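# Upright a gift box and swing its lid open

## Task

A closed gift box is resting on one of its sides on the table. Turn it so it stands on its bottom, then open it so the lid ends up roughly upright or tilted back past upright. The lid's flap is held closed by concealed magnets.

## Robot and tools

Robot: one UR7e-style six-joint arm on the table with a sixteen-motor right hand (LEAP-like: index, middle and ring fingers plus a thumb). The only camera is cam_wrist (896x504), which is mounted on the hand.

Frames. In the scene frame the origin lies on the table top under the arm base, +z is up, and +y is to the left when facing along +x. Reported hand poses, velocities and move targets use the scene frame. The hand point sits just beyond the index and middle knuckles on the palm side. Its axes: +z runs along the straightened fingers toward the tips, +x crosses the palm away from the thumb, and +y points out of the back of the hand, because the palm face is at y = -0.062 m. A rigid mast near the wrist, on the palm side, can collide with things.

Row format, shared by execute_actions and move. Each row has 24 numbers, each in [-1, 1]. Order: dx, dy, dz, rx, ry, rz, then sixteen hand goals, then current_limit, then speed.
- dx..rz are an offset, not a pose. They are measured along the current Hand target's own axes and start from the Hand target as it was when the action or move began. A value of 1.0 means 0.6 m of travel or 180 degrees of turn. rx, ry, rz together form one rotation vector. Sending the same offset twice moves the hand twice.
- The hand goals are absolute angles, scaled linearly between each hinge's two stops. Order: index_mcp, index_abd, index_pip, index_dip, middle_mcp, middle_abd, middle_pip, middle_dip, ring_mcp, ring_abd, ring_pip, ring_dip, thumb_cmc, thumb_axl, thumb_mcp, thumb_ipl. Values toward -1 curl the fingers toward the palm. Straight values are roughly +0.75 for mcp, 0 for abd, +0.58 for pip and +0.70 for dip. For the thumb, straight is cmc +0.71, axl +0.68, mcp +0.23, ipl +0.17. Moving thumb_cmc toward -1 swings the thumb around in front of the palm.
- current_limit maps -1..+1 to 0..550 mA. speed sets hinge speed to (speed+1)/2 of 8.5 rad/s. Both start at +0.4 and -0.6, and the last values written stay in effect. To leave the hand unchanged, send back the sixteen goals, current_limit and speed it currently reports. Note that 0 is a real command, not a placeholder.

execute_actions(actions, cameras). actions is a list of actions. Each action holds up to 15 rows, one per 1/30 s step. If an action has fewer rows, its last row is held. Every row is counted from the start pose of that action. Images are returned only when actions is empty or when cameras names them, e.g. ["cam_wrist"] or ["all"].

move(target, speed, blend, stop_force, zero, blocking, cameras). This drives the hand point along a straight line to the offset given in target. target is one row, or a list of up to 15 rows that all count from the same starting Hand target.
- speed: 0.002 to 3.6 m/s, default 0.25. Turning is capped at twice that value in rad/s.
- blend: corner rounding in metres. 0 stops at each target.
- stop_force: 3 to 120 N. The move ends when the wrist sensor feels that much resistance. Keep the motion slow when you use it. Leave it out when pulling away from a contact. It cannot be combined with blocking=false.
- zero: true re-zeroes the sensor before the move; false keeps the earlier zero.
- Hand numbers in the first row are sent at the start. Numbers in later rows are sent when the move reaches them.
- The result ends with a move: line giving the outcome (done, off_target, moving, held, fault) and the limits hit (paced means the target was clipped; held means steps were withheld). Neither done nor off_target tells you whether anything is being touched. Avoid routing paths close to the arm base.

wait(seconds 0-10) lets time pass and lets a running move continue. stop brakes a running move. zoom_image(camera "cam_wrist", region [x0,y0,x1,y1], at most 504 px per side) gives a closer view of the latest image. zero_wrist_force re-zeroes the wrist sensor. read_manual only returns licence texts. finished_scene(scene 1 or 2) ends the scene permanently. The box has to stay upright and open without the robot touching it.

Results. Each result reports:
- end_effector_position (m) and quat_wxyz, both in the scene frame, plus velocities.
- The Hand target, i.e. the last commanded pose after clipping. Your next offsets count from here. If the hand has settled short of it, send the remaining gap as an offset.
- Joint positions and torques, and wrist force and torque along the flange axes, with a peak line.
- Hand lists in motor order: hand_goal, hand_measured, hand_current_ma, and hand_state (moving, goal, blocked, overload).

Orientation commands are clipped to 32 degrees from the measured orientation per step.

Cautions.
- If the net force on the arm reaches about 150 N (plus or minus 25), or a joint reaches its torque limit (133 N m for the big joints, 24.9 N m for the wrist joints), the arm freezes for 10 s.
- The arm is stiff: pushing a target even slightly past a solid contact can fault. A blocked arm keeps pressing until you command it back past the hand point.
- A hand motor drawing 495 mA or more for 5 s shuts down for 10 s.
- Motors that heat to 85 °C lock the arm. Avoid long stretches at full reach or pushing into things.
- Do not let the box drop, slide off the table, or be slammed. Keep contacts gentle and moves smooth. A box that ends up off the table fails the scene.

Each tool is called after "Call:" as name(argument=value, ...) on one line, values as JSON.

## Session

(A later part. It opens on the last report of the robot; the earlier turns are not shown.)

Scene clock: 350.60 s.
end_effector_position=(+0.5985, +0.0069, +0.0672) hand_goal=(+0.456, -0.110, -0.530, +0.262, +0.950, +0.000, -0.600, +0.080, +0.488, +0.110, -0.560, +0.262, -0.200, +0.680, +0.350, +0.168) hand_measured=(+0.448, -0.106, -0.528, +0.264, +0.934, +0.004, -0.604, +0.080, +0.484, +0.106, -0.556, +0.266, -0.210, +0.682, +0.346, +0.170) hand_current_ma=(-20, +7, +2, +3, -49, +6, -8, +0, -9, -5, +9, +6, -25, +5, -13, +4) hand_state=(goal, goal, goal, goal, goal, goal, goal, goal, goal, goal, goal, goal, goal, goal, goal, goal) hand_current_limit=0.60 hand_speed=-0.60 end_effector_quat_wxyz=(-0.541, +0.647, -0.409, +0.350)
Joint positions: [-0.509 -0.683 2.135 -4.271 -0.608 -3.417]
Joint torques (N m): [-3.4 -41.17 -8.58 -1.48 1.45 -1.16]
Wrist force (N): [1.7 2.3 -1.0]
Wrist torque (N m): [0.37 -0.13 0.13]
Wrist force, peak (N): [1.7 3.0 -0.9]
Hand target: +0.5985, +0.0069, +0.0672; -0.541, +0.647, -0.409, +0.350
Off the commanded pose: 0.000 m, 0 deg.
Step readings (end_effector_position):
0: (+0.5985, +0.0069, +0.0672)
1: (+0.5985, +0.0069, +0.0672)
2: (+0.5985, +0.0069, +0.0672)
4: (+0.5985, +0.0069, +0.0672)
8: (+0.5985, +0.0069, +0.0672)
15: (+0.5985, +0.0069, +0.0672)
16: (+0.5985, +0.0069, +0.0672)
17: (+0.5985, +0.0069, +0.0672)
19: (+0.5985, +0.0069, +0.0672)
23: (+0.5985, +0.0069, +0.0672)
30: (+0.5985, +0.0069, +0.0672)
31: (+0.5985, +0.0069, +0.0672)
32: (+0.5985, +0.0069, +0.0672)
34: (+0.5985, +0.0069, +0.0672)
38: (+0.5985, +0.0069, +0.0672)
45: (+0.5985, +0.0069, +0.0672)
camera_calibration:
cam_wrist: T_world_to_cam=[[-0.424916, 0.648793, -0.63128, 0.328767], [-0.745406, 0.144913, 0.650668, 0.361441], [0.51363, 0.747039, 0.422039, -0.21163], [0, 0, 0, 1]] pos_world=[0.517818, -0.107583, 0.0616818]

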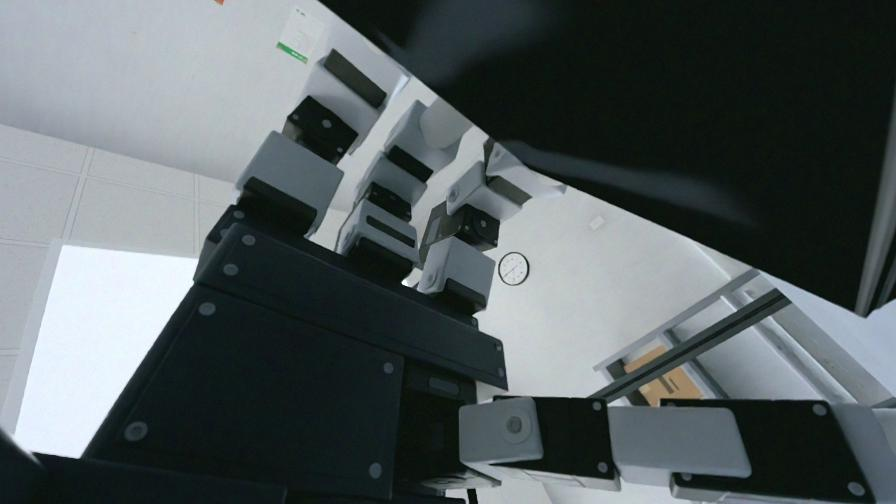

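Call:
execute_actions(actions=[[[0,0,0,0,0,0,0.75,-0.11,-0.226,0.261,0.75,0,-0.226,0.261,0.9,0.11,-0.226,0.261,-0.2,0.68,0.42,0.168,0.4,-0.4]],[[0,0.0058,-0.0328,0,0,0,0.75,-0.11,-0.226,0.261,0.75,0,-0.226,0.261,0.9,0.11,-0.226,0.261,-0.2,0.68,0.42,0.168,0.4,-0.4]],[[0,0,0,0,0,0,0.75,-0.11,-0.226,0.261,0.75,0,-0.226,0.261,0.9,0.11,-0.226,0.261,-0.571,0.68,0.4,0.168,0.4,-0.4]],[[0,0,0,0,0,0,0.6,-0.11,-0.226,0.261,0.6,0,-0.226,0.261,0.9,0.11,-0.226,0.261,-0.571,0.68,0.2,0.168,0.3,-0.6]]], cameras=["cam_wrist"])

Scene clock: 354.27 s.
end_effector_position=(+0.5804, -0.0015, +0.0671) hand_goal=(+0.600, -0.110, -0.226, +0.262, +0.600, +0.000, -0.226, +0.262, +0.900, +0.110, -0.226, +0.262, -0.570, +0.680, +0.200, +0.168) hand_measured=(+0.594, -0.106, -0.230, +0.264, +0.594, +0.004, -0.230, +0.260, +0.880, +0.108, -0.230, +0.264, -0.568, +0.682, +0.202, +0.170) hand_current_ma=(-15, +6, -9, +3, -13, +6, -8, -4, -60, -4, -10, +5, +3, +5, +3, +3) hand_state=(goal, goal, goal, goal, goal, goal, goal, goal, goal, goal, goal, goal, goal, goal, goal, goal) hand_current_limit=0.30 hand_speed=-0.60 end_effector_quat_wxyz=(-0.541, +0.647, -0.409, +0.350)
Joint positions: [-0.552 -0.69 2.184 -4.292 -0.568 -3.442]
Joint torques (N m): [-7.05 -47.89 6.88 -2.66 2.24 -1.62]
Wrist force (N): [1.8 2.3 -1.2]
Wrist torque (N m): [0.39 -0.11 0.23]
Wrist force, peak (N): [1.8 2.6 -1.9]
Hand target: +0.5804, -0.0015, +0.0671; -0.541, +0.647, -0.409, +0.350
Off the commanded pose: 0.000 m, 0 deg.
Step readings (end_effector_position):
0: (+0.5985, +0.0069, +0.0672)
1: (+0.5985, +0.0069, +0.0672)
2: (+0.5985, +0.0069, +0.0672)
4: (+0.5985, +0.0069, +0.0672)
8: (+0.5985, +0.0069, +0.0672)
15: (+0.5985, +0.0069, +0.0672)
16: (+0.5985, +0.0069, +0.0672)
17: (+0.5982, +0.0067, +0.0672)
19: (+0.5922, +0.0038, +0.0672)
23: (+0.5846, +0.0005, +0.0671)
30: (+0.5809, -0.0012, +0.0671)
31: (+0.5808, -0.0013, +0.0671)
32: (+0.5807, -0.0013, +0.0671)
34: (+0.5805, -0.0014, +0.0671)
38: (+0.5804, -0.0015, +0.0671)
45: (+0.5804, -0.0015, +0.0671)
46: (+0.5804, -0.0015, +0.0671)
47: (+0.5804, -0.0015, +0.0671)
49: (+0.5804, -0.0015, +0.0671)
53: (+0.5804, -0.0015, +0.0671)
60: (+0.5804, -0.0015, +0.0671)
camera_calibration:
cam_wrist: T_world_to_cam=[[-0.424916, 0.648793, -0.63128, 0.32642], [-0.745406, 0.144913, 0.650668, 0.349157], [0.51363, 0.747039, 0.422039, -0.195965], [0, 0, 0, 1]] pos_world=[0.499618, -0.115983, 0.0615818]

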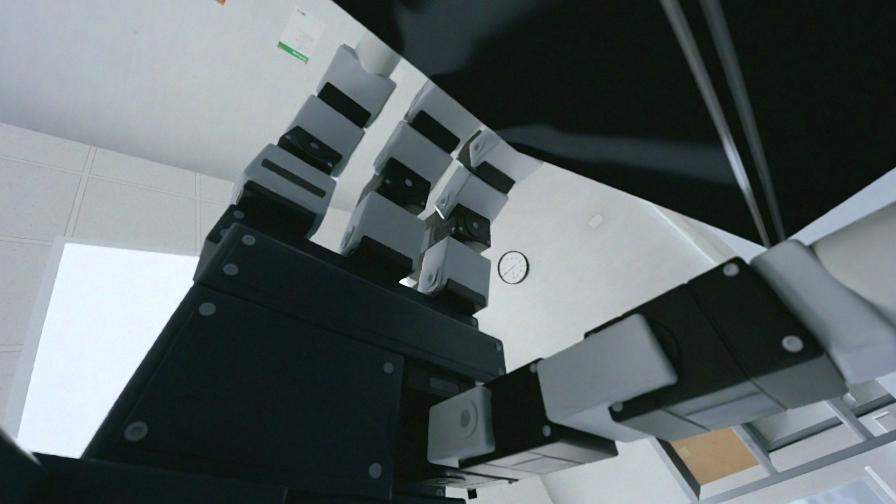

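Call:
execute_actions(actions=[[[0,0,0,0,0,0,0.5,-0.11,-0.226,0.261,0.5,0,-0.226,0.261,0.9,0.11,-0.226,0.261,-0.571,0.68,0.15,0.168,0.3,-0.8]],[[0,0,0,0,0,0,0.36,-0.11,-0.226,0.261,0.36,0,-0.226,0.261,0.9,0.11,-0.226,0.261,-0.571,0.68,0.12,0.168,0.4,-0.85]],[[0,0,0,0,0,0,0.38,-0.11,-0.302,0.261,0.34,0,-0.302,0.261,0.9,0.11,-0.226,0.261,-0.571,0.68,0.12,0.168,0.55,-0.83]],[[0,0,0,0,0,0,0.44,-0.11,-0.378,0.261,0.39,0,-0.378,0.261,0.9,0.11,-0.226,0.261,-0.571,0.68,0.12,0.168,0.55,-0.83]],[[0,0,0,0,0,0,0.49,-0.11,-0.44,0.261,0.44,0,-0.44,0.261,0.9,0.11,-0.226,0.261,-0.571,0.68,0.1,0.168,0.6,-0.83]],[[0,0,0,0,0,0,0.54,-0.11,-0.5,0.261,0.49,0,-0.5,0.261,0.9,0.11,-0.226,0.261,-0.571,0.68,0.1,0.168,0.6,-0.83]],[[0,0,0,0,0,0,0.59,-0.11,-0.56,0.261,0.54,0,-0.56,0.261,0.9,0.11,-0.226,0.261,-0.571,0.68,0.1,0.168,0.6,-0.83]],[[0,0,0,0,0,0,0.63,-0.11,-0.63,0.261,0.58,0,-0.63,0.261,0.9,0.11,-0.226,0.261,-0.571,0.68,0.1,0.168,0.6,-0.83]],[[0,0,0,0,0,0,0.68,-0.11,-0.7,0.261,0.63,0,-0.7,0.261,0.9,0.11,-0.226,0.261,-0.571,0.68,0.1,0.168,0.6,-0.83]]], cameras=["cam_wrist"])

Scene clock: 359.67 s.
end_effector_position=(+0.5804, -0.0015, +0.0671) hand_goal=(+0.680, -0.110, -0.700, +0.262, +0.630, +0.000, -0.700, +0.262, +0.900, +0.110, -0.226, +0.262, -0.570, +0.680, +0.100, +0.168) hand_measured=(+0.662, -0.106, -0.696, +0.264, +0.682, -0.004, -0.584, +0.286, +0.880, +0.108, -0.230, +0.264, -0.554, +0.678, +0.148, +0.184) hand_current_ma=(-54, +6, +9, +3, +193, -8, +440, +72, -60, -4, -10, +5, +44, -3, +223, +59) hand_state=(goal, goal, goal, goal, blocked, goal, blocked, blocked, goal, goal, goal, goal, goal, goal, blocked, goal) hand_current_limit=0.60 hand_speed=-0.83 end_effector_quat_wxyz=(-0.541, +0.647, -0.409, +0.350)
Joint positions: [-0.552 -0.69 2.184 -4.292 -0.568 -3.442]
Joint torques (N m): [-6.89 -32.46 6.26 -0.22 -0.15 -1.34]
Wrist force (N): [2.0 -0.2 -1.8]
Wrist torque (N m): [0.17 -0.13 0.22]
Wrist force, peak (N): [1.8 -5.7 -1.1]
Hand target: +0.5804, -0.0015, +0.0671; -0.541, +0.647, -0.409, +0.350
Off the commanded pose: 0.000 m, 0 deg.
Step readings (end_effector_position):
0: (+0.5804, -0.0015, +0.0671)
1: (+0.5804, -0.0015, +0.0671)
2: (+0.5804, -0.0015, +0.0671)
4: (+0.5804, -0.0015, +0.0671)
8: (+0.5804, -0.0015, +0.0671)
15: (+0.5804, -0.0015, +0.0671)
16: (+0.5804, -0.0015, +0.0671)
17: (+0.5804, -0.0015, +0.0671)
19: (+0.5804, -0.0015, +0.0671)
23: (+0.5804, -0.0015, +0.0671)
30: (+0.5804, -0.0015, +0.0671)
31: (+0.5804, -0.0015, +0.0671)
32: (+0.5804, -0.0015, +0.0671)
34: (+0.5804, -0.0015, +0.0671)
38: (+0.5804, -0.0015, +0.0671)
45: (+0.5804, -0.0015, +0.0671)
46: (+0.5804, -0.0015, +0.0671)
47: (+0.5804, -0.0015, +0.0671)
49: (+0.5804, -0.0015, +0.0671)
53: (+0.5804, -0.0015, +0.0671)
60: (+0.5804, -0.0015, +0.0671)
61: (+0.5804, -0.0015, +0.0671)
62: (+0.5804, -0.0015, +0.0671)
64: (+0.5804, -0.0015, +0.0671)
68: (+0.5804, -0.0015, +0.0671)
75: (+0.5804, -0.0015, +0.0671)
76: (+0.5804, -0.0015, +0.0671)
77: (+0.5804, -0.0015, +0.0671)
79: (+0.5804, -0.0015, +0.0671)
83: (+0.5804, -0.0015, +0.0671)
90: (+0.5804, -0.0015, +0.0671)
91: (+0.5804, -0.0015, +0.0671)
92: (+0.5804, -0.0015, +0.0671)
94: (+0.5804, -0.0015, +0.0671)
98: (+0.5804, -0.0015, +0.0671)
105: (+0.5804, -0.0015, +0.0671)
106: (+0.5804, -0.0015, +0.0671)
107: (+0.5804, -0.0015, +0.0671)
109: (+0.5804, -0.0015, +0.0671)
113: (+0.5804, -0.0015, +0.0671)
120: (+0.5804, -0.0015, +0.0671)
121: (+0.5804, -0.0015, +0.0671)
122: (+0.5804, -0.0015, +0.0671)
124: (+0.5804, -0.0015, +0.0671)
128: (+0.5804, -0.0015, +0.0671)
135: (+0.5804, -0.0015, +0.0671)
camera_calibration:
cam_wrist: T_world_to_cam=[[-0.424916, 0.648793, -0.63128, 0.32642], [-0.745406, 0.144913, 0.650668, 0.349157], [0.51363, 0.747039, 0.422039, -0.195965], [0, 0, 0, 1]] pos_world=[0.499618, -0.115983, 0.0615818]

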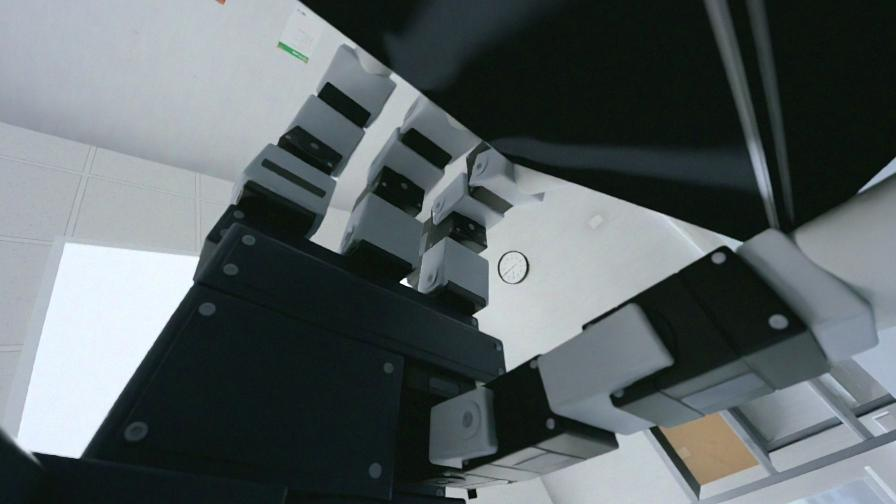

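Call:
execute_actions(actions=[[[0,0,0,0,0,0,0.68,-0.11,-0.7,0.261,0.66,0,-0.74,0.261,0.9,0.11,-0.226,0.261,-0.571,0.68,0.08,0.168,0.6,-0.83]],[[0,0,0,0,0,0,0.68,-0.11,-0.7,0.261,0.71,0,-0.8,0.261,0.9,0.11,-0.226,0.261,-0.571,0.68,0.08,0.168,0.6,-0.83]]], cameras=["cam_wrist"])

Scene clock: 361.43 s.
end_effector_position=(+0.5804, -0.0015, +0.0671) hand_goal=(+0.680, -0.110, -0.700, +0.262, +0.710, +0.000, -0.800, +0.262, +0.900, +0.110, -0.226, +0.262, -0.570, +0.680, +0.080, +0.168) hand_measured=(+0.662, -0.106, -0.696, +0.264, +0.758, -0.002, -0.696, +0.286, +0.880, +0.108, -0.230, +0.264, -0.546, +0.678, +0.148, +0.184) hand_current_ma=(-54, +6, +9, +3, +169, -3, +411, +72, -60, -4, -10, +5, +68, -3, +336, +64) hand_state=(goal, goal, goal, goal, blocked, goal, blocked, blocked, goal, goal, goal, goal, blocked, goal, blocked, goal) hand_current_limit=0.60 hand_speed=-0.83 end_effector_quat_wxyz=(-0.541, +0.647, -0.409, +0.350)
Joint positions: [-0.552 -0.69 2.184 -4.292 -0.568 -3.442]
Joint torques (N m): [-6.68 -35.43 7.44 -0.74 0.56 -1.38]
Wrist force (N): [2.0 2.5 -1.2]
Wrist torque (N m): [0.38 -0.13 0.23]
Wrist force, peak (N): [1.8 2.8 -1.3]
Hand target: +0.5804, -0.0015, +0.0671; -0.541, +0.647, -0.409, +0.350
Off the commanded pose: 0.000 m, 0 deg.
Step readings (end_effector_position):
0: (+0.5804, -0.0015, +0.0671)
1: (+0.5804, -0.0015, +0.0671)
2: (+0.5804, -0.0015, +0.0671)
4: (+0.5804, -0.0015, +0.0671)
8: (+0.5804, -0.0015, +0.0671)
15: (+0.5804, -0.0015, +0.0671)
16: (+0.5804, -0.0015, +0.0671)
17: (+0.5804, -0.0015, +0.0671)
19: (+0.5804, -0.0015, +0.0671)
23: (+0.5804, -0.0015, +0.0671)
30: (+0.5804, -0.0015, +0.0671)
camera_calibration:
cam_wrist: T_world_to_cam=[[-0.424916, 0.648793, -0.63128, 0.32642], [-0.745406, 0.144913, 0.650668, 0.349157], [0.51363, 0.747039, 0.422039, -0.195965], [0, 0, 0, 1]] pos_world=[0.499618, -0.115983, 0.0615818]

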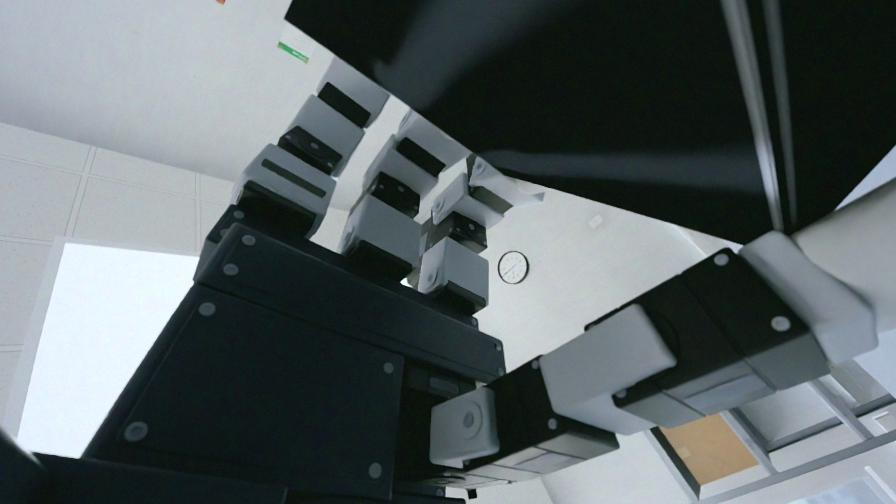

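Call:
execute_actions(actions=[[[0,0,0,0,0,0,0.8,-0.11,-0.6,0.261,0.76,0,-0.86,0.261,0.9,0.11,-0.226,0.261,-0.571,0.68,0.08,0.168,0.6,-0.83]],[[0,0,0,0,0,0,0.95,-0.11,-0.5,0.261,0.81,0,-0.92,0.2,0.9,0.11,-0.226,0.261,-0.571,0.68,0.08,0.168,0.6,-0.83]],[[0,0,0,0,0,0,0.95,-0.11,-0.3,0.261,0.85,0,-0.98,0.1,0.9,0.11,-0.226,0.261,-0.571,0.68,0.08,0.168,0.6,-0.83]]], cameras=["cam_wrist"])

Scene clock: 363.70 s.
end_effector_position=(+0.5804, -0.0015, +0.0671) hand_goal=(+0.950, -0.110, -0.300, +0.262, +0.850, +0.000, -0.980, +0.100, +0.900, +0.110, -0.226, +0.262, -0.570, +0.680, +0.080, +0.168) hand_measured=(+0.928, -0.106, -0.306, +0.264, +0.902, +0.010, -0.876, +0.136, +0.880, +0.108, -0.230, +0.264, -0.534, +0.680, +0.148, +0.190) hand_current_ma=(-64, +6, -14, +3, +190, +19, +410, +111, -60, -4, -10, +5, +114, -1, +336, +92) hand_state=(blocked, goal, goal, goal, blocked, goal, blocked, blocked, goal, goal, goal, goal, blocked, goal, blocked, blocked) hand_current_limit=0.60 hand_speed=-0.83 end_effector_quat_wxyz=(-0.541, +0.647, -0.409, +0.350)
Joint positions: [-0.552 -0.69 2.184 -4.292 -0.568 -3.442]
Joint torques (N m): [-6.29 -37.29 6.18 -2.05 1.66 -1.31]
Wrist force (N): [1.7 2.6 -1.3]
Wrist torque (N m): [0.41 -0.10 0.22]
Wrist force, peak (N): [1.9 2.8 -1.1]
Hand target: +0.5804, -0.0015, +0.0671; -0.541, +0.647, -0.409, +0.350
Off the commanded pose: 0.000 m, 0 deg.
Step readings (end_effector_position):
0: (+0.5804, -0.0015, +0.0671)
1: (+0.5804, -0.0015, +0.0671)
2: (+0.5804, -0.0015, +0.0671)
4: (+0.5804, -0.0015, +0.0671)
8: (+0.5804, -0.0015, +0.0671)
15: (+0.5804, -0.0015, +0.0671)
16: (+0.5804, -0.0015, +0.0671)
17: (+0.5804, -0.0015, +0.0671)
19: (+0.5804, -0.0015, +0.0671)
23: (+0.5804, -0.0015, +0.0671)
30: (+0.5804, -0.0015, +0.0671)
31: (+0.5804, -0.0015, +0.0671)
32: (+0.5804, -0.0015, +0.0671)
34: (+0.5804, -0.0015, +0.0671)
38: (+0.5804, -0.0015, +0.0671)
45: (+0.5804, -0.0015, +0.0671)
camera_calibration:
cam_wrist: T_world_to_cam=[[-0.424916, 0.648793, -0.63128, 0.32642], [-0.745406, 0.144913, 0.650668, 0.349157], [0.51363, 0.747039, 0.422039, -0.195965], [0, 0, 0, 1]] pos_world=[0.499618, -0.115983, 0.0615818]

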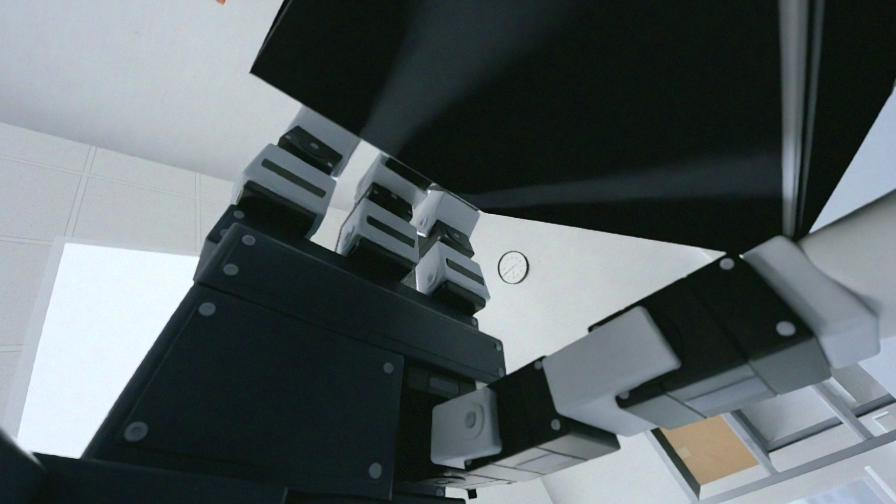

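Call:
execute_actions(actions=[[[0,0,0,0,0,0,0.6,-0.11,-0.3,0.261,0.85,0,-0.98,0.1,0.6,0.11,-0.3,0.261,-0.571,0.68,0.08,0.168,0.6,-0.8]],[[0,0,0,0,0,0,0.5,-0.11,-0.38,0.261,0.85,0,-0.98,0.1,0.5,0.11,-0.38,0.261,-0.571,0.68,0.08,0.168,0.6,-0.8]],[[0,0,0,0,0,0,0.44,-0.11,-0.47,0.261,0.85,0,-0.98,0.1,0.44,0.11,-0.47,0.261,-0.571,0.68,0.08,0.168,0.6,-0.8]],[[0,0,0,0,0,0,0.40,-0.11,-0.6,0.261,0.85,0,-0.98,0.1,0.40,0.11,-0.6,0.261,-0.571,0.68,0.08,0.168,0.6,-0.8]],[[0,0,0,0,0,0,0.38,-0.11,-0.63,0.261,0.85,0,-0.98,0.1,0.38,0.11,-0.63,0.261,-0.571,0.68,0.08,0.168,0.6,-0.8]]], cameras=["cam_wrist"])

Scene clock: 367.33 s.
end_effector_position=(+0.5804, -0.0015, +0.0671) hand_goal=(+0.380, -0.110, -0.630, +0.262, +0.850, +0.000, -0.980, +0.100, +0.380, +0.110, -0.630, +0.262, -0.570, +0.680, +0.080, +0.168) hand_measured=(+0.376, -0.106, -0.624, +0.264, +0.880, +0.018, -0.944, +0.112, +0.498, +0.104, -0.538, +0.276, -0.468, +0.686, +0.148, +0.194) hand_current_ma=(-7, +6, +12, +3, +97, +40, +113, +31, +440, -11, +352, +39, +407, +17, +336, +110) hand_state=(goal, goal, goal, goal, blocked, goal, blocked, goal, blocked, goal, blocked, goal, blocked, goal, blocked, blocked) hand_current_limit=0.60 hand_speed=-0.80 end_effector_quat_wxyz=(-0.541, +0.647, -0.409, +0.350)
Joint positions: [-0.552 -0.69 2.184 -4.292 -0.568 -3.442]
Joint torques (N m): [-5.8 -43.85 4.43 -2.83 1.91 -1.17]
Wrist force (N): [1.9 2.8 -1.1]
Wrist torque (N m): [0.45 -0.12 0.25]
Wrist force, peak (N): [1.8 3.3 -1.1]
Hand target: +0.5804, -0.0015, +0.0671; -0.541, +0.647, -0.409, +0.350
Off the commanded pose: 0.000 m, 0 deg.
Step readings (end_effector_position):
0: (+0.5804, -0.0015, +0.0671)
1: (+0.5804, -0.0015, +0.0671)
2: (+0.5804, -0.0015, +0.0671)
4: (+0.5804, -0.0015, +0.0671)
8: (+0.5804, -0.0015, +0.0671)
15: (+0.5804, -0.0015, +0.0671)
16: (+0.5804, -0.0015, +0.0671)
17: (+0.5804, -0.0015, +0.0671)
19: (+0.5804, -0.0015, +0.0671)
23: (+0.5804, -0.0015, +0.0671)
30: (+0.5804, -0.0015, +0.0671)
31: (+0.5804, -0.0015, +0.0671)
32: (+0.5804, -0.0015, +0.0671)
34: (+0.5804, -0.0015, +0.0671)
38: (+0.5804, -0.0015, +0.0671)
45: (+0.5804, -0.0015, +0.0671)
46: (+0.5804, -0.0015, +0.0671)
47: (+0.5804, -0.0015, +0.0671)
49: (+0.5804, -0.0015, +0.0671)
53: (+0.5804, -0.0015, +0.0671)
60: (+0.5804, -0.0015, +0.0671)
61: (+0.5804, -0.0015, +0.0671)
62: (+0.5804, -0.0015, +0.0671)
64: (+0.5804, -0.0015, +0.0671)
68: (+0.5804, -0.0015, +0.0671)
75: (+0.5804, -0.0015, +0.0671)
camera_calibration:
cam_wrist: T_world_to_cam=[[-0.424916, 0.648793, -0.63128, 0.32642], [-0.745406, 0.144913, 0.650668, 0.349157], [0.51363, 0.747039, 0.422039, -0.195965], [0, 0, 0, 1]] pos_world=[0.499618, -0.115983, 0.0615818]

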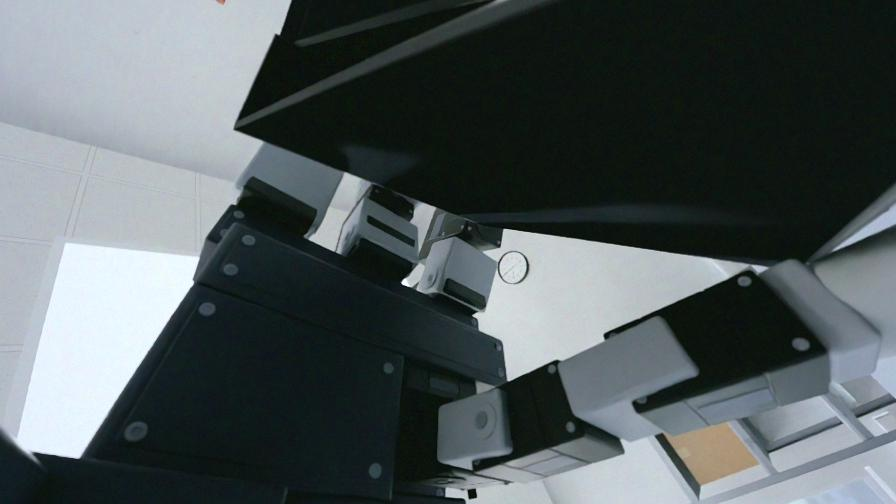

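Call:
execute_actions(actions=[[[0,0,0,0,0,0,0.376,-0.11,-0.625,0.261,0.85,0,-0.98,0.1,0.6,0.11,-0.4,0.261,-0.571,0.68,0.14,0.168,0.6,-0.85]],[[0,0,0,0,0,0,0.376,-0.11,-0.625,0.261,0.92,0,-0.9,0.1,0.8,0.11,-0.3,0.261,-0.571,0.68,0.16,0.168,0.6,-0.85]],[[0,0,0,0,0,0,0.376,-0.11,-0.625,0.261,0.95,0,-0.7,0.1,0.95,0.11,-0.226,0.261,-0.571,0.68,0.18,0.168,0.6,-0.85]]], cameras=["cam_wrist"])

Scene clock: 370.17 s.
end_effector_position=(+0.5804, -0.0015, +0.0671) hand_goal=(+0.376, -0.110, -0.624, +0.262, +0.950, +0.000, -0.700, +0.100, +0.950, +0.110, -0.226, +0.262, -0.570, +0.680, +0.180, +0.168) hand_measured=(+0.372, -0.106, -0.624, +0.264, +0.934, +0.004, -0.704, +0.104, +0.928, +0.108, -0.232, +0.264, -0.566, +0.682, +0.180, +0.170) hand_current_ma=(-7, +6, +1, +3, -48, +6, -6, +6, -66, -5, -13, +5, +7, +5, +0, +7) hand_state=(goal, goal, goal, goal, goal, goal, goal, goal, blocked, goal, goal, goal, goal, goal, goal, goal) hand_current_limit=0.60 hand_speed=-0.85 end_effector_quat_wxyz=(-0.541, +0.647, -0.409, +0.350)
Joint positions: [-0.552 -0.69 2.184 -4.292 -0.568 -3.442]
Joint torques (N m): [-4.98 -45.66 2.94 -2.64 1.79 -0.91]
Wrist force (N): [1.8 2.8 -1.0]
Wrist torque (N m): [0.43 -0.13 0.24]
Wrist force, peak (N): [1.9 3.2 -1.1]
Hand target: +0.5804, -0.0015, +0.0671; -0.541, +0.647, -0.409, +0.350
Off the commanded pose: 0.000 m, 0 deg.
Step readings (end_effector_position):
0: (+0.5804, -0.0015, +0.0671)
1: (+0.5804, -0.0015, +0.0671)
2: (+0.5804, -0.0015, +0.0671)
4: (+0.5804, -0.0015, +0.0671)
8: (+0.5804, -0.0015, +0.0671)
15: (+0.5804, -0.0015, +0.0671)
16: (+0.5804, -0.0015, +0.0671)
17: (+0.5804, -0.0015, +0.0671)
19: (+0.5804, -0.0015, +0.0671)
23: (+0.5804, -0.0015, +0.0671)
30: (+0.5804, -0.0015, +0.0671)
31: (+0.5804, -0.0015, +0.0671)
32: (+0.5804, -0.0015, +0.0671)
34: (+0.5804, -0.0015, +0.0671)
38: (+0.5804, -0.0015, +0.0671)
45: (+0.5804, -0.0015, +0.0671)
camera_calibration:
cam_wrist: T_world_to_cam=[[-0.424916, 0.648793, -0.63128, 0.32642], [-0.745406, 0.144913, 0.650668, 0.349157], [0.51363, 0.747039, 0.422039, -0.195965], [0, 0, 0, 1]] pos_world=[0.499618, -0.115983, 0.0615818]

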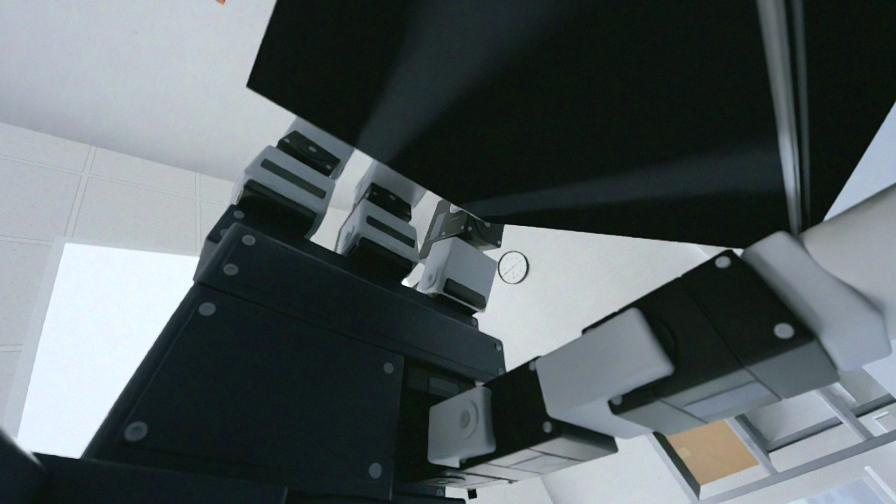

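Call:
move(target=[[0,0,0,0,0,0,0.376,-0.11,-0.625,0.261,0.95,0,0.4,0.6,0.95,0.11,0.4,0.6,-0.571,0.68,0.18,0.168,0.6,-0.5],[0,-0.0325,-0.0269,0,0,0,0.376,-0.11,-0.625,0.261,0.95,0,0.4,0.6,0.95,0.11,0.4,0.6,-0.571,0.68,0.18,0.168,0.6,-0.5],[0,-0.0593,-0.0613,0,0,0,0.376,-0.11,-0.625,0.261,0.95,0,0.4,0.6,0.95,0.11,0.4,0.6,-0.571,0.68,0.3,0.168,0.6,-0.5]], speed=0.05, cameras=["cam_wrist"])

Scene clock: 375.30 s.
end_effector_position=(+0.5528, -0.0138, +0.1084) hand_goal=(+0.376, -0.110, -0.624, +0.262, +0.950, +0.000, +0.400, +0.600, +0.950, +0.110, +0.400, +0.600, -0.570, +0.680, +0.300, +0.168) hand_measured=(+0.372, -0.106, -0.622, +0.264, +0.934, +0.004, +0.392, +0.596, +0.928, +0.108, +0.392, +0.596, -0.568, +0.682, +0.296, +0.170) hand_current_ma=(-7, +6, +2, +3, -48, +6, -18, -6, -66, -5, -19, -6, +3, +5, -11, +4) hand_state=(goal, goal, goal, goal, goal, goal, goal, goal, blocked, goal, goal, goal, goal, goal, goal, goal) hand_current_limit=0.60 hand_speed=-0.50 end_effector_quat_wxyz=(-0.541, +0.647, -0.409, +0.350)
Joint positions: [-0.62 -0.826 2.289 -4.22 -0.504 -3.489]
Joint torques (N m): [-8.28 -45.03 6.39 -0.31 2.16 -1.66]
Wrist force (N): [1.8 2.3 -0.9]
Wrist torque (N m): [0.38 -0.12 0.26]
Wrist force, peak (N): [1.9 2.9 -1.0]
Hand target: +0.5528, -0.0138, +0.1084; -0.541, +0.647, -0.409, +0.350
Off the commanded pose: 0.000 m, 0 deg.
move: done
camera_calibration:
cam_wrist: T_world_to_cam=[[-0.424916, 0.648793, -0.63128, 0.348787], [-0.745406, 0.144913, 0.650668, 0.303568], [0.51363, 0.747039, 0.422039, -0.190082], [0, 0, 0, 1]] pos_world=[0.472118, -0.128283, 0.102882]

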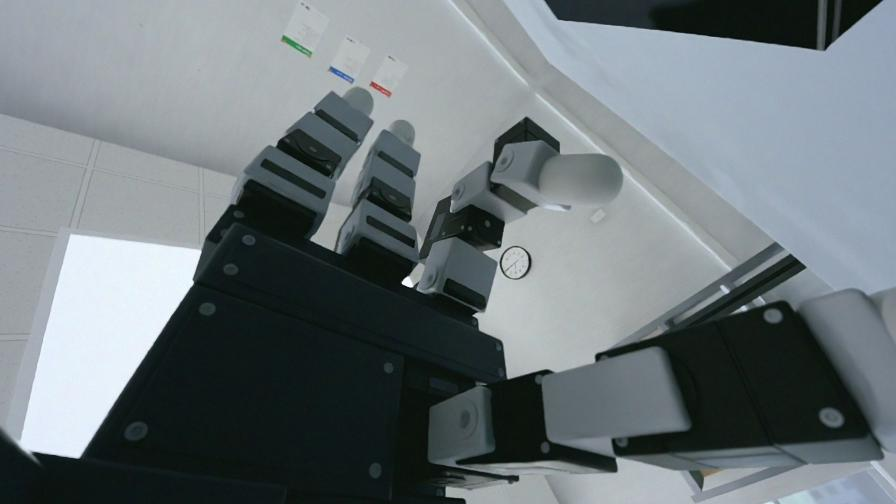

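Call:
zoom_image(camera="cam_wrist", region=[500, 0, 896, 160])

Scaled by 1.273.

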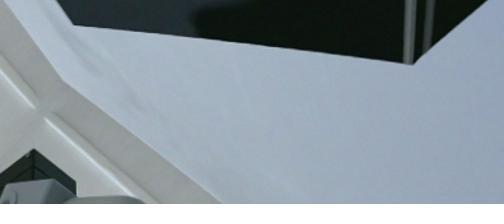

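Call:
move(target=[0.05,-0.18,-0.10,-0.3056,0,0,0.95,-0.11,0.4,0.6,0.95,0,0.4,0.6,0.95,0.11,0.4,0.6,-0.571,0.68,0.3,0.168,0.6,-0.3], speed=0.4, cameras=["cam_wrist"])

Scene clock: 381.43 s.
end_effector_position=(+0.5281, -0.0571, +0.2254) hand_goal=(+0.950, -0.110, +0.400, +0.600, +0.950, +0.000, +0.400, +0.600, +0.950, +0.110, +0.400, +0.600, -0.570, +0.680, +0.300, +0.168) hand_measured=(+0.932, -0.106, +0.394, +0.596, +0.934, +0.004, +0.394, +0.598, +0.932, +0.108, +0.394, +0.598, -0.568, +0.682, +0.296, +0.168) hand_current_ma=(-52, +6, -14, -6, -46, +6, -12, -5, -49, -4, -13, -5, +3, +5, -11, +2) hand_state=(goal, goal, goal, goal, goal, goal, goal, goal, goal, goal, goal, goal, goal, goal, goal, goal) hand_current_limit=0.60 hand_speed=-0.30 end_effector_quat_wxyz=(-0.181, +0.823, -0.524, +0.121)
Joint positions: [-0.368 -1.39 1.913 -2.393 -1.259 -3.943]
Joint torques (N m): [6.37 -22.73 -28.34 -1.28 -1.15 0.94]
Wrist force (N): [2.5 1.5 1.2]
Wrist torque (N m): [0.26 -0.23 0.26]
Wrist force, peak (N): [2.8 1.7 1.5]
Hand target: +0.5281, -0.0571, +0.2254; -0.181, +0.823, -0.524, +0.121
Off the commanded pose: 0.000 m, 0 deg.
move: done
camera_calibration:
cam_wrist: T_world_to_cam=[[-0.846294, 0.457176, -0.273453, 0.57115], [-0.021762, 0.483221, 0.875228, -0.198143], [0.532272, 0.746651, -0.398998, -0.0192168], [0, 0, 0, 1]] pos_world=[0.489277, -0.151021, 0.321936]

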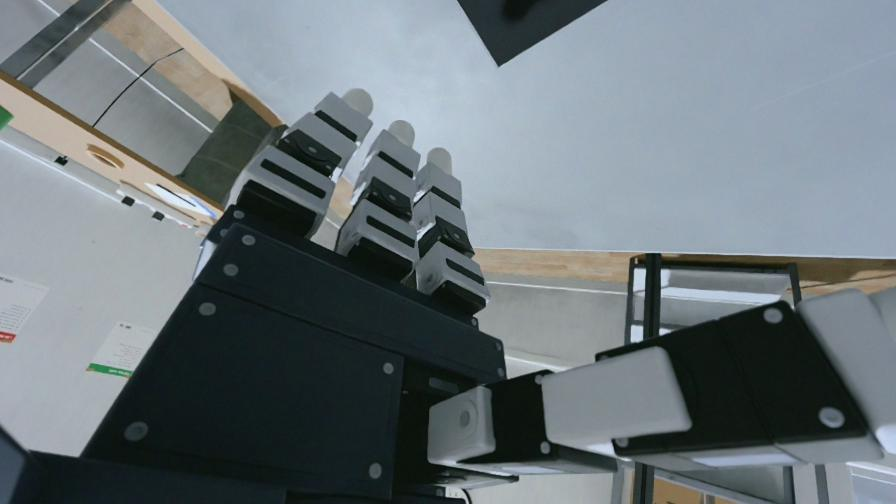

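Call:
move(target=[0,0.0,-0.05,-0.15,0,0,0.95,-0.11,0.4,0.6,0.95,0,0.4,0.6,0.95,0.11,0.4,0.6,-0.571,0.68,0.3,0.168,0.6,-0.3], speed=0.4, cameras=["cam_wrist"])

Call:
zoom_image(camera="cam_wrist", region=[320, 0, 620, 200])

Scene clock: 383.17 s.
end_effector_position=(+0.5164, -0.0622, +0.2526) hand_goal=(+0.950, -0.110, +0.400, +0.600, +0.950, +0.000, +0.400, +0.600, +0.950, +0.110, +0.400, +0.600, -0.570, +0.680, +0.300, +0.168) hand_measured=(+0.942, -0.106, +0.396, +0.596, +0.942, +0.004, +0.396, +0.598, +0.942, +0.108, +0.396, +0.598, -0.568, +0.682, +0.296, +0.168) hand_current_ma=(-22, +6, -7, -6, -20, +6, -6, -5, -21, -4, -7, -5, +3, +5, -11, +2) hand_state=(goal, goal, goal, goal, goal, goal, goal, goal, goal, goal, goal, goal, goal, goal, goal, goal) hand_current_limit=0.60 hand_speed=-0.30 end_effector_quat_wxyz=(+0.016, +0.843, -0.538, -0.004)
Joint positions: [-0.24 -1.25 1.616 -1.91 -1.604 -3.861]
Joint torques (N m): [4.64 -31.07 -27.74 -0.79 -1.42 1.11]
Wrist force (N): [2.8 0.7 1.7]
Wrist torque (N m): [0.11 -0.29 0.17]
Wrist force, peak (N): [3.0 0.6 1.9]
Hand target: +0.5164, -0.0622, +0.2526; +0.016, +0.843, -0.538, -0.005
Off the commanded pose: 0.000 m, 0 deg.
move: done
camera_calibration:
cam_wrist: T_world_to_cam=[[-0.900075, 0.435417, 0.0166358, 0.524184], [0.323045, 0.641191, 0.696072, -0.342731], [0.292415, 0.631891, -0.717779, 0.198907], [0, 0, 0, 1]] pos_world=[0.52436, -0.13417, 0.372617]

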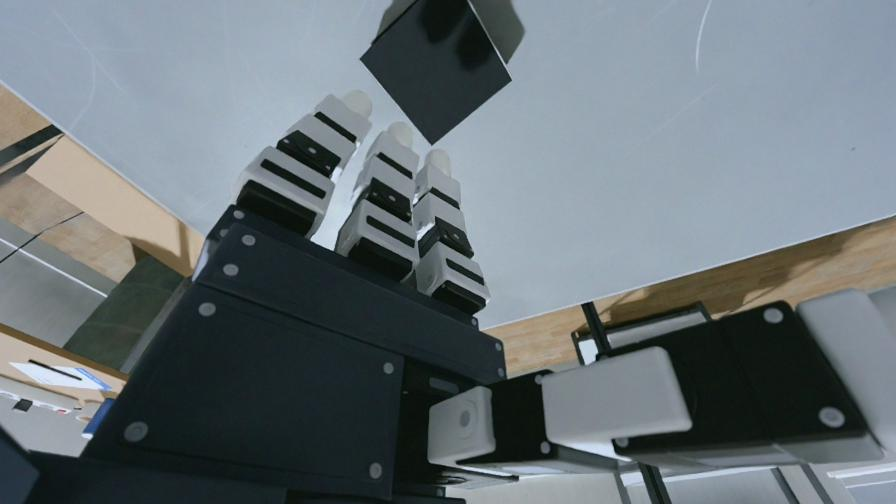

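Scaled by 1.680.

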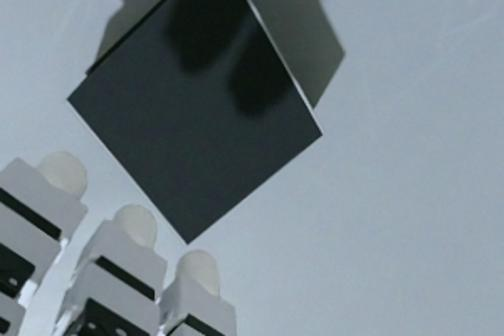

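Call:
move(target=[[0.0052,-0.1608,0.1495,0.452,0.0452,0.0615,0.795,-0.11,-0.226,0.261,0.795,0,-0.226,0.261,0.795,0.11,-0.226,0.261,-0.571,0.68,0.45,0.168,0.4,-0.2],[0.0037,-0.1657,0.3042,0.452,0.0452,0.0615,0.795,-0.11,-0.226,0.261,0.795,0,-0.226,0.261,0.795,0.11,-0.226,0.261,-0.571,0.68,0.45,0.168,0.4,-0.2]], speed=[0.4,0.12], cameras=["cam_wrist"])

Scene clock: 390.87 s.
end_effector_position=(+0.6029, -0.0266, +0.0671) hand_goal=(+0.796, -0.110, -0.226, +0.262, +0.796, +0.000, -0.226, +0.262, +0.796, +0.110, -0.226, +0.262, -0.570, +0.680, +0.450, +0.168) hand_measured=(+0.788, -0.106, -0.224, +0.266, +0.790, +0.004, -0.224, +0.264, +0.788, +0.108, -0.224, +0.264, -0.568, +0.682, +0.444, +0.168) hand_current_ma=(-18, +6, +3, +7, -16, +6, +2, +5, -17, -4, +3, +5, +3, +5, -17, +1) hand_state=(goal, goal, goal, goal, goal, goal, goal, goal, goal, goal, goal, goal, goal, goal, goal, goal) hand_current_limit=0.40 hand_speed=-0.20 end_effector_quat_wxyz=(-0.500, +0.597, -0.481, +0.403)
Joint positions: [-0.511 -0.683 2.161 -4.363 -0.817 -3.319]
Joint torques (N m): [5.98 -32.89 -12.52 -2.95 -1.06 1.58]
Wrist force (N): [1.5 2.3 -1.2]
Wrist torque (N m): [0.38 -0.08 0.12]
Wrist force, peak (N): [3.3 0.6 1.9]
Hand target: +0.6029, -0.0265, +0.0669; -0.500, +0.597, -0.481, +0.403
Off the commanded pose: 0.000 m, 0 deg.
move: done
camera_calibration:
cam_wrist: T_world_to_cam=[[-0.277145, 0.731707, -0.622733, 0.264804], [-0.691774, 0.29784, 0.65783, 0.340876], [0.666813, 0.613104, 0.423631, -0.284862], [0, 0, 0, 1]] pos_world=[0.499148, -0.120635, 0.0613393]

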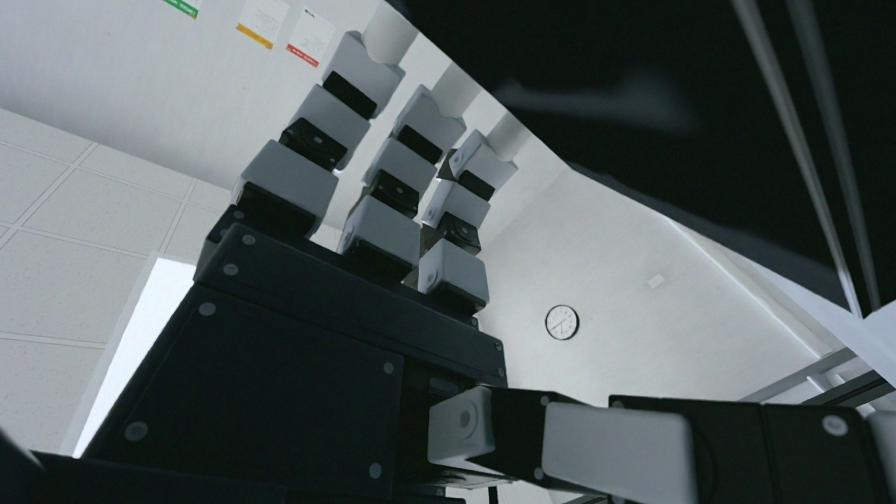

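Call:
execute_actions(actions=[[[0,0,0,0,0,0,0.6,-0.11,-0.226,0.261,0.6,0,-0.226,0.261,0.6,0.11,-0.226,0.261,-0.571,0.68,0.2,0.168,0.2,-0.7]],[[0,0,0,0,0,0,0.5,-0.11,-0.226,0.261,0.5,0,-0.226,0.261,0.5,0.11,-0.226,0.261,-0.571,0.68,0.16,0.168,0.25,-0.85]],[[0,0,0,0,0,0,0.42,-0.11,-0.226,0.261,0.42,0,-0.226,0.261,0.42,0.11,-0.226,0.261,-0.571,0.68,0.14,0.168,0.3,-0.85]],[[0,0,0,0,0,0,0.36,-0.11,-0.226,0.261,0.36,0,-0.226,0.261,0.36,0.11,-0.226,0.261,-0.571,0.68,0.12,0.168,0.35,-0.88]]], cameras=["cam_wrist"])

Scene clock: 393.43 s.
end_effector_position=(+0.6029, -0.0266, +0.0670) hand_goal=(+0.360, -0.110, -0.226, +0.262, +0.360, +0.000, -0.226, +0.262, +0.360, +0.110, -0.226, +0.262, -0.570, +0.680, +0.120, +0.168) hand_measured=(+0.472, -0.108, -0.214, +0.264, +0.450, +0.002, -0.216, +0.260, +0.414, +0.108, -0.220, +0.264, -0.566, +0.680, +0.160, +0.178) hand_current_ma=(+371, +3, +33, +5, +368, +2, +21, -2, +196, -4, +12, +2, +8, +1, +177, +37) hand_state=(blocked, goal, goal, goal, blocked, goal, goal, goal, blocked, goal, goal, goal, goal, goal, blocked, goal) hand_current_limit=0.35 hand_speed=-0.88 end_effector_quat_wxyz=(-0.500, +0.597, -0.481, +0.403)
Joint positions: [-0.511 -0.682 2.16 -4.363 -0.817 -3.319]
Joint torques (N m): [4.96 -35.92 -3.58 1.18 -0.87 0.79]
Wrist force (N): [2.1 -11.5 -1.3]
Wrist torque (N m): [0.14 -0.15 -0.08]
Wrist force, peak (N): [2.0 -11.8 -1.6]
Hand target: +0.6029, -0.0265, +0.0669; -0.500, +0.597, -0.481, +0.403
Off the commanded pose: 0.000 m, 0 deg.
Step readings (end_effector_position):
0: (+0.6029, -0.0265, +0.0670)
1: (+0.6029, -0.0265, +0.0670)
2: (+0.6029, -0.0265, +0.0670)
4: (+0.6029, -0.0265, +0.0670)
8: (+0.6029, -0.0265, +0.0669)
15: (+0.6029, -0.0265, +0.0669)
16: (+0.6029, -0.0265, +0.0669)
17: (+0.6029, -0.0265, +0.0669)
19: (+0.6029, -0.0265, +0.0669)
23: (+0.6029, -0.0265, +0.0669)
30: (+0.6029, -0.0265, +0.0669)
31: (+0.6029, -0.0265, +0.0669)
32: (+0.6029, -0.0265, +0.0669)
34: (+0.6029, -0.0265, +0.0669)
38: (+0.6029, -0.0266, +0.0670)
45: (+0.6029, -0.0266, +0.0670)
46: (+0.6029, -0.0266, +0.0670)
47: (+0.6029, -0.0266, +0.0670)
49: (+0.6029, -0.0266, +0.0670)
53: (+0.6029, -0.0266, +0.0670)
60: (+0.6029, -0.0266, +0.0670)
camera_calibration:
cam_wrist: T_world_to_cam=[[-0.277126, 0.731699, -0.622751, 0.264732], [-0.691781, 0.29786, 0.657814, 0.340949], [0.666814, 0.613104, 0.423631, -0.284819], [0, 0, 0, 1]] pos_world=[0.499148, -0.120635, 0.0612393]

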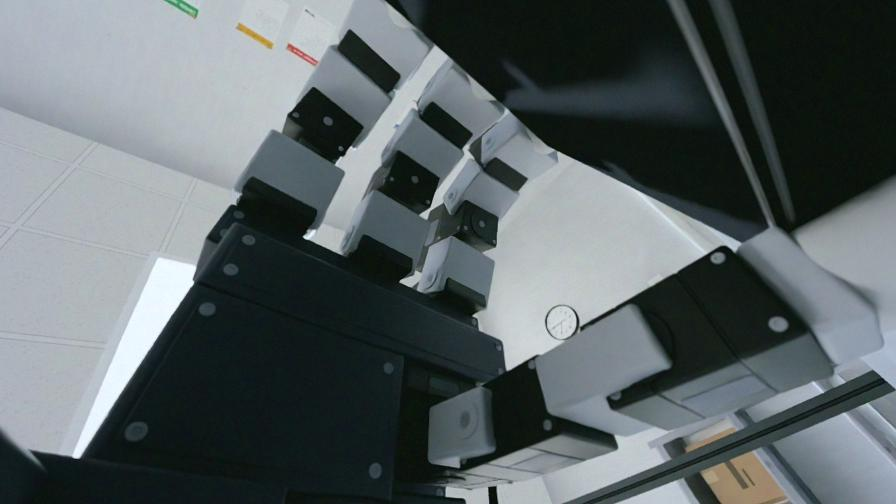

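Call:
execute_actions(actions=[[[0,0,0,0,0,0,0.39,-0.11,-0.302,0.261,0.365,0,-0.302,0.261,0.33,0.11,-0.302,0.261,-0.571,0.68,0.12,0.168,0.55,-0.84]],[[0,0,0,0,0,0,0.44,-0.11,-0.378,0.261,0.41,0,-0.378,0.261,0.375,0.11,-0.378,0.261,-0.571,0.68,0.12,0.168,0.55,-0.84]],[[0,0,0,0,0,0,0.49,-0.11,-0.44,0.261,0.46,0,-0.44,0.261,0.425,0.11,-0.44,0.261,-0.571,0.68,0.1,0.168,0.6,-0.84]],[[0,0,0,0,0,0,0.54,-0.11,-0.5,0.261,0.51,0,-0.5,0.261,0.475,0.11,-0.5,0.261,-0.571,0.68,0.1,0.168,0.6,-0.84]],[[0,0,0,0,0,0,0.59,-0.11,-0.56,0.261,0.56,0,-0.56,0.261,0.525,0.11,-0.56,0.261,-0.571,0.68,0.1,0.168,0.6,-0.84]],[[0,0,0,0,0,0,0.64,-0.11,-0.63,0.261,0.61,0,-0.63,0.261,0.57,0.11,-0.63,0.261,-0.571,0.68,0.1,0.168,0.6,-0.84]],[[0,0,0,0,0,0,0.69,-0.11,-0.7,0.261,0.66,0,-0.7,0.261,0.62,0.11,-0.7,0.261,-0.571,0.68,0.1,0.168,0.6,-0.84]],[[0,0,0,0,0,0,0.74,-0.11,-0.77,0.261,0.71,0,-0.77,0.261,0.67,0.11,-0.77,0.261,-0.571,0.68,0.1,0.168,0.6,-0.84]],[[0,0,0,0,0,0,0.79,-0.11,-0.84,0.261,0.76,0,-0.84,0.261,0.72,0.11,-0.84,0.261,-0.571,0.68,0.1,0.168,0.6,-0.84]]], cameras=["cam_wrist"])

Scene clock: 398.97 s.
end_effector_position=(+0.6029, -0.0265, +0.0669) hand_goal=(+0.790, -0.110, -0.840, +0.262, +0.760, +0.000, -0.840, +0.262, +0.720, +0.110, -0.840, +0.262, -0.570, +0.680, +0.100, +0.168) hand_measured=(+0.782, -0.110, -0.824, +0.270, +0.786, +0.004, -0.782, +0.276, +0.720, +0.108, -0.812, +0.274, -0.540, +0.678, +0.178, +0.196) hand_current_ma=(-18, +1, +40, +18, +82, +7, +201, +38, +0, -3, +81, +30, +94, -2, +397, +117) hand_state=(goal, goal, goal, goal, blocked, goal, blocked, goal, goal, goal, blocked, goal, blocked, goal, blocked, blocked) hand_current_limit=0.60 hand_speed=-0.84 end_effector_quat_wxyz=(-0.500, +0.597, -0.481, +0.403)
Joint positions: [-0.511 -0.682 2.161 -4.363 -0.817 -3.319]
Joint torques (N m): [1.22 -42.92 5.9 -2.27 0.68 -0.6]
Wrist force (N): [1.6 2.8 -1.2]
Wrist torque (N m): [0.41 -0.09 0.13]
Wrist force, peak (N): [2.1 -11.9 -1.5]
Hand target: +0.6029, -0.0265, +0.0669; -0.500, +0.597, -0.481, +0.403
Off the commanded pose: 0.000 m, 0 deg.
Step readings (end_effector_position):
0: (+0.6029, -0.0266, +0.0670)
1: (+0.6029, -0.0266, +0.0670)
2: (+0.6029, -0.0266, +0.0670)
4: (+0.6029, -0.0266, +0.0669)
8: (+0.6029, -0.0266, +0.0669)
15: (+0.6029, -0.0265, +0.0669)
16: (+0.6029, -0.0265, +0.0669)
17: (+0.6029, -0.0265, +0.0669)
19: (+0.6029, -0.0265, +0.0669)
23: (+0.6029, -0.0265, +0.0669)
30: (+0.6029, -0.0265, +0.0669)
31: (+0.6029, -0.0265, +0.0669)
32: (+0.6029, -0.0265, +0.0669)
34: (+0.6029, -0.0265, +0.0669)
38: (+0.6029, -0.0265, +0.0669)
45: (+0.6029, -0.0265, +0.0669)
46: (+0.6029, -0.0265, +0.0669)
47: (+0.6029, -0.0265, +0.0669)
49: (+0.6029, -0.0265, +0.0669)
53: (+0.6029, -0.0265, +0.0669)
60: (+0.6029, -0.0265, +0.0669)
61: (+0.6029, -0.0265, +0.0669)
62: (+0.6029, -0.0265, +0.0669)
64: (+0.6029, -0.0265, +0.0669)
68: (+0.6029, -0.0265, +0.0669)
75: (+0.6029, -0.0265, +0.0669)
76: (+0.6029, -0.0265, +0.0669)
77: (+0.6029, -0.0265, +0.0669)
79: (+0.6029, -0.0265, +0.0669)
83: (+0.6029, -0.0265, +0.0669)
90: (+0.6029, -0.0265, +0.0669)
91: (+0.6029, -0.0265, +0.0669)
92: (+0.6029, -0.0265, +0.0669)
94: (+0.6029, -0.0265, +0.0669)
98: (+0.6029, -0.0265, +0.0669)
105: (+0.6029, -0.0265, +0.0669)
106: (+0.6029, -0.0265, +0.0669)
107: (+0.6029, -0.0265, +0.0669)
109: (+0.6029, -0.0265, +0.0669)
113: (+0.6029, -0.0265, +0.0669)
120: (+0.6029, -0.0265, +0.0669)
121: (+0.6029, -0.0265, +0.0669)
122: (+0.6029, -0.0265, +0.0669)
124: (+0.6029, -0.0265, +0.0669)
128: (+0.6029, -0.0265, +0.0669)
135: (+0.6029, -0.0265, +0.0669)
camera_calibration:
cam_wrist: T_world_to_cam=[[-0.277145, 0.731707, -0.622733, 0.264741], [-0.691774, 0.29784, 0.65783, 0.340942], [0.666813, 0.613104, 0.423631, -0.284819], [0, 0, 0, 1]] pos_world=[0.499148, -0.120635, 0.0612393]

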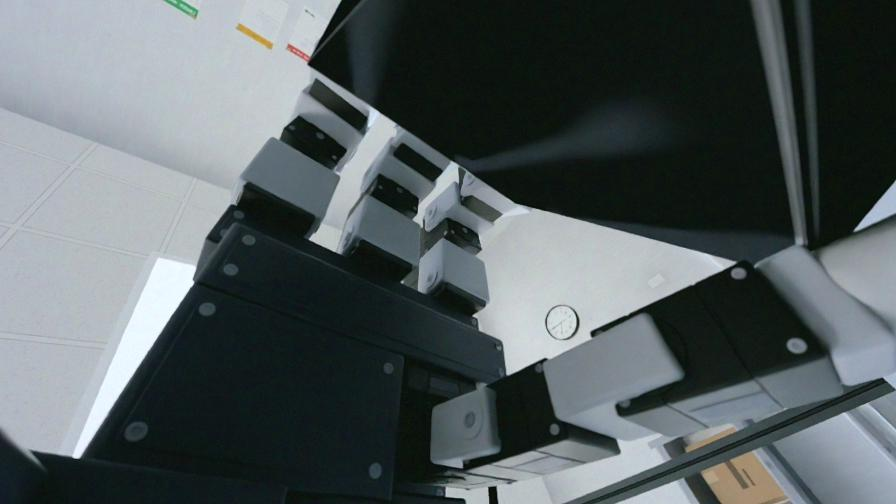

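Call:
execute_actions(actions=[[[0,0,0,0,0,0,0.84,-0.11,-0.9,0.22,0.80,0,-0.9,0.22,0.77,0.11,-0.9,0.22,-0.571,0.68,0.1,0.168,0.6,-0.84]],[[0,0,0,0,0,0,0.86,-0.11,-0.95,0.15,0.83,0,-0.96,0.15,0.80,0.11,-0.95,0.15,-0.571,0.68,0.1,0.168,0.6,-0.84]],[[0,0,0,0,0,0,0.95,-0.11,-0.7,0.2,0.84,0,-0.98,0.1,0.95,0.11,-0.7,0.2,-0.571,0.68,0.1,0.168,0.6,-0.75]],[[0,0,0,0,0,0,0.95,-0.11,-0.3,0.261,0.84,0,-0.98,0.1,0.95,0.11,-0.3,0.261,-0.571,0.68,0.1,0.168,0.6,-0.75]],[[0,0,0,0,0,0,0.6,-0.11,-0.3,0.261,0.84,0,-0.98,0.1,0.6,0.11,-0.3,0.261,-0.571,0.68,0.1,0.168,0.6,-0.75]],[[0,0,0,0,0,0,0.5,-0.11,-0.38,0.261,0.84,0,-0.98,0.1,0.5,0.11,-0.38,0.261,-0.571,0.68,0.1,0.168,0.6,-0.75]],[[0,0,0,0,0,0,0.46,-0.11,-0.45,0.261,0.84,0,-0.98,0.1,0.46,0.11,-0.45,0.261,-0.571,0.68,0.1,0.168,0.6,-0.75]]], cameras=["cam_wrist"])

Scene clock: 403.27 s.
end_effector_position=(+0.6029, -0.0265, +0.0669) hand_goal=(+0.460, -0.110, -0.450, +0.262, +0.840, +0.000, -0.980, +0.100, +0.460, +0.110, -0.450, +0.262, -0.570, +0.680, +0.100, +0.168) hand_measured=(+0.576, -0.108, -0.342, +0.284, +0.876, +0.010, -0.906, +0.128, +0.506, +0.106, -0.402, +0.268, -0.526, +0.680, +0.180, +0.200) hand_current_ma=(+440, +3, +423, +64, +125, +20, +267, +87, +165, -6, +161, +15, +148, -2, +405, +140) hand_state=(blocked, goal, blocked, blocked, blocked, goal, blocked, blocked, blocked, goal, blocked, goal, blocked, goal, blocked, blocked) hand_current_limit=0.60 hand_speed=-0.75 end_effector_quat_wxyz=(-0.500, +0.597, -0.481, +0.403)
Joint positions: [-0.511 -0.682 2.161 -4.363 -0.817 -3.319]
Joint torques (N m): [-2.86 -46.16 6.57 -2.37 1.6 -1.26]
Wrist force (N): [1.5 2.8 -1.1]
Wrist torque (N m): [0.42 -0.08 0.13]
Wrist force, peak (N): [1.4 3.1 -1.2]
Hand target: +0.6029, -0.0265, +0.0669; -0.500, +0.597, -0.481, +0.403
Off the commanded pose: 0.000 m, 0 deg.
Step readings (end_effector_position):
0: (+0.6029, -0.0265, +0.0669)
1: (+0.6029, -0.0265, +0.0669)
2: (+0.6029, -0.0265, +0.0669)
4: (+0.6029, -0.0265, +0.0669)
8: (+0.6029, -0.0265, +0.0669)
15: (+0.6029, -0.0265, +0.0669)
16: (+0.6029, -0.0265, +0.0669)
17: (+0.6029, -0.0265, +0.0669)
19: (+0.6029, -0.0265, +0.0669)
23: (+0.6029, -0.0265, +0.0669)
30: (+0.6029, -0.0265, +0.0669)
31: (+0.6029, -0.0265, +0.0669)
32: (+0.6029, -0.0265, +0.0669)
34: (+0.6029, -0.0265, +0.0669)
38: (+0.6029, -0.0265, +0.0669)
45: (+0.6029, -0.0265, +0.0669)
46: (+0.6029, -0.0265, +0.0669)
47: (+0.6029, -0.0265, +0.0669)
49: (+0.6029, -0.0265, +0.0669)
53: (+0.6029, -0.0265, +0.0669)
60: (+0.6029, -0.0265, +0.0669)
61: (+0.6029, -0.0265, +0.0669)
62: (+0.6029, -0.0265, +0.0669)
64: (+0.6029, -0.0265, +0.0669)
68: (+0.6029, -0.0265, +0.0669)
75: (+0.6029, -0.0265, +0.0669)
76: (+0.6029, -0.0265, +0.0669)
77: (+0.6029, -0.0265, +0.0669)
79: (+0.6029, -0.0265, +0.0669)
83: (+0.6029, -0.0265, +0.0669)
90: (+0.6029, -0.0265, +0.0669)
91: (+0.6029, -0.0265, +0.0669)
92: (+0.6029, -0.0265, +0.0669)
94: (+0.6029, -0.0265, +0.0669)
98: (+0.6029, -0.0265, +0.0669)
105: (+0.6029, -0.0265, +0.0669)
camera_calibration:
cam_wrist: T_world_to_cam=[[-0.277145, 0.731707, -0.622733, 0.264741], [-0.691774, 0.29784, 0.65783, 0.340942], [0.666813, 0.613104, 0.423631, -0.284819], [0, 0, 0, 1]] pos_world=[0.499148, -0.120635, 0.0612393]

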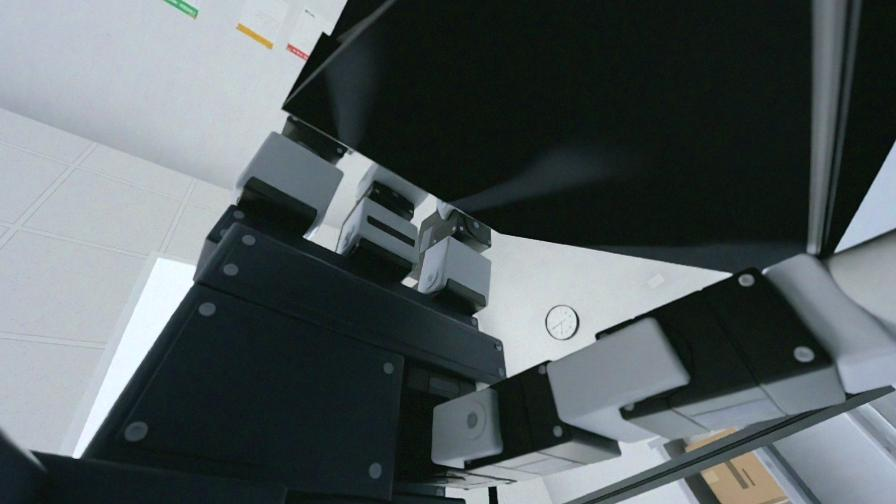

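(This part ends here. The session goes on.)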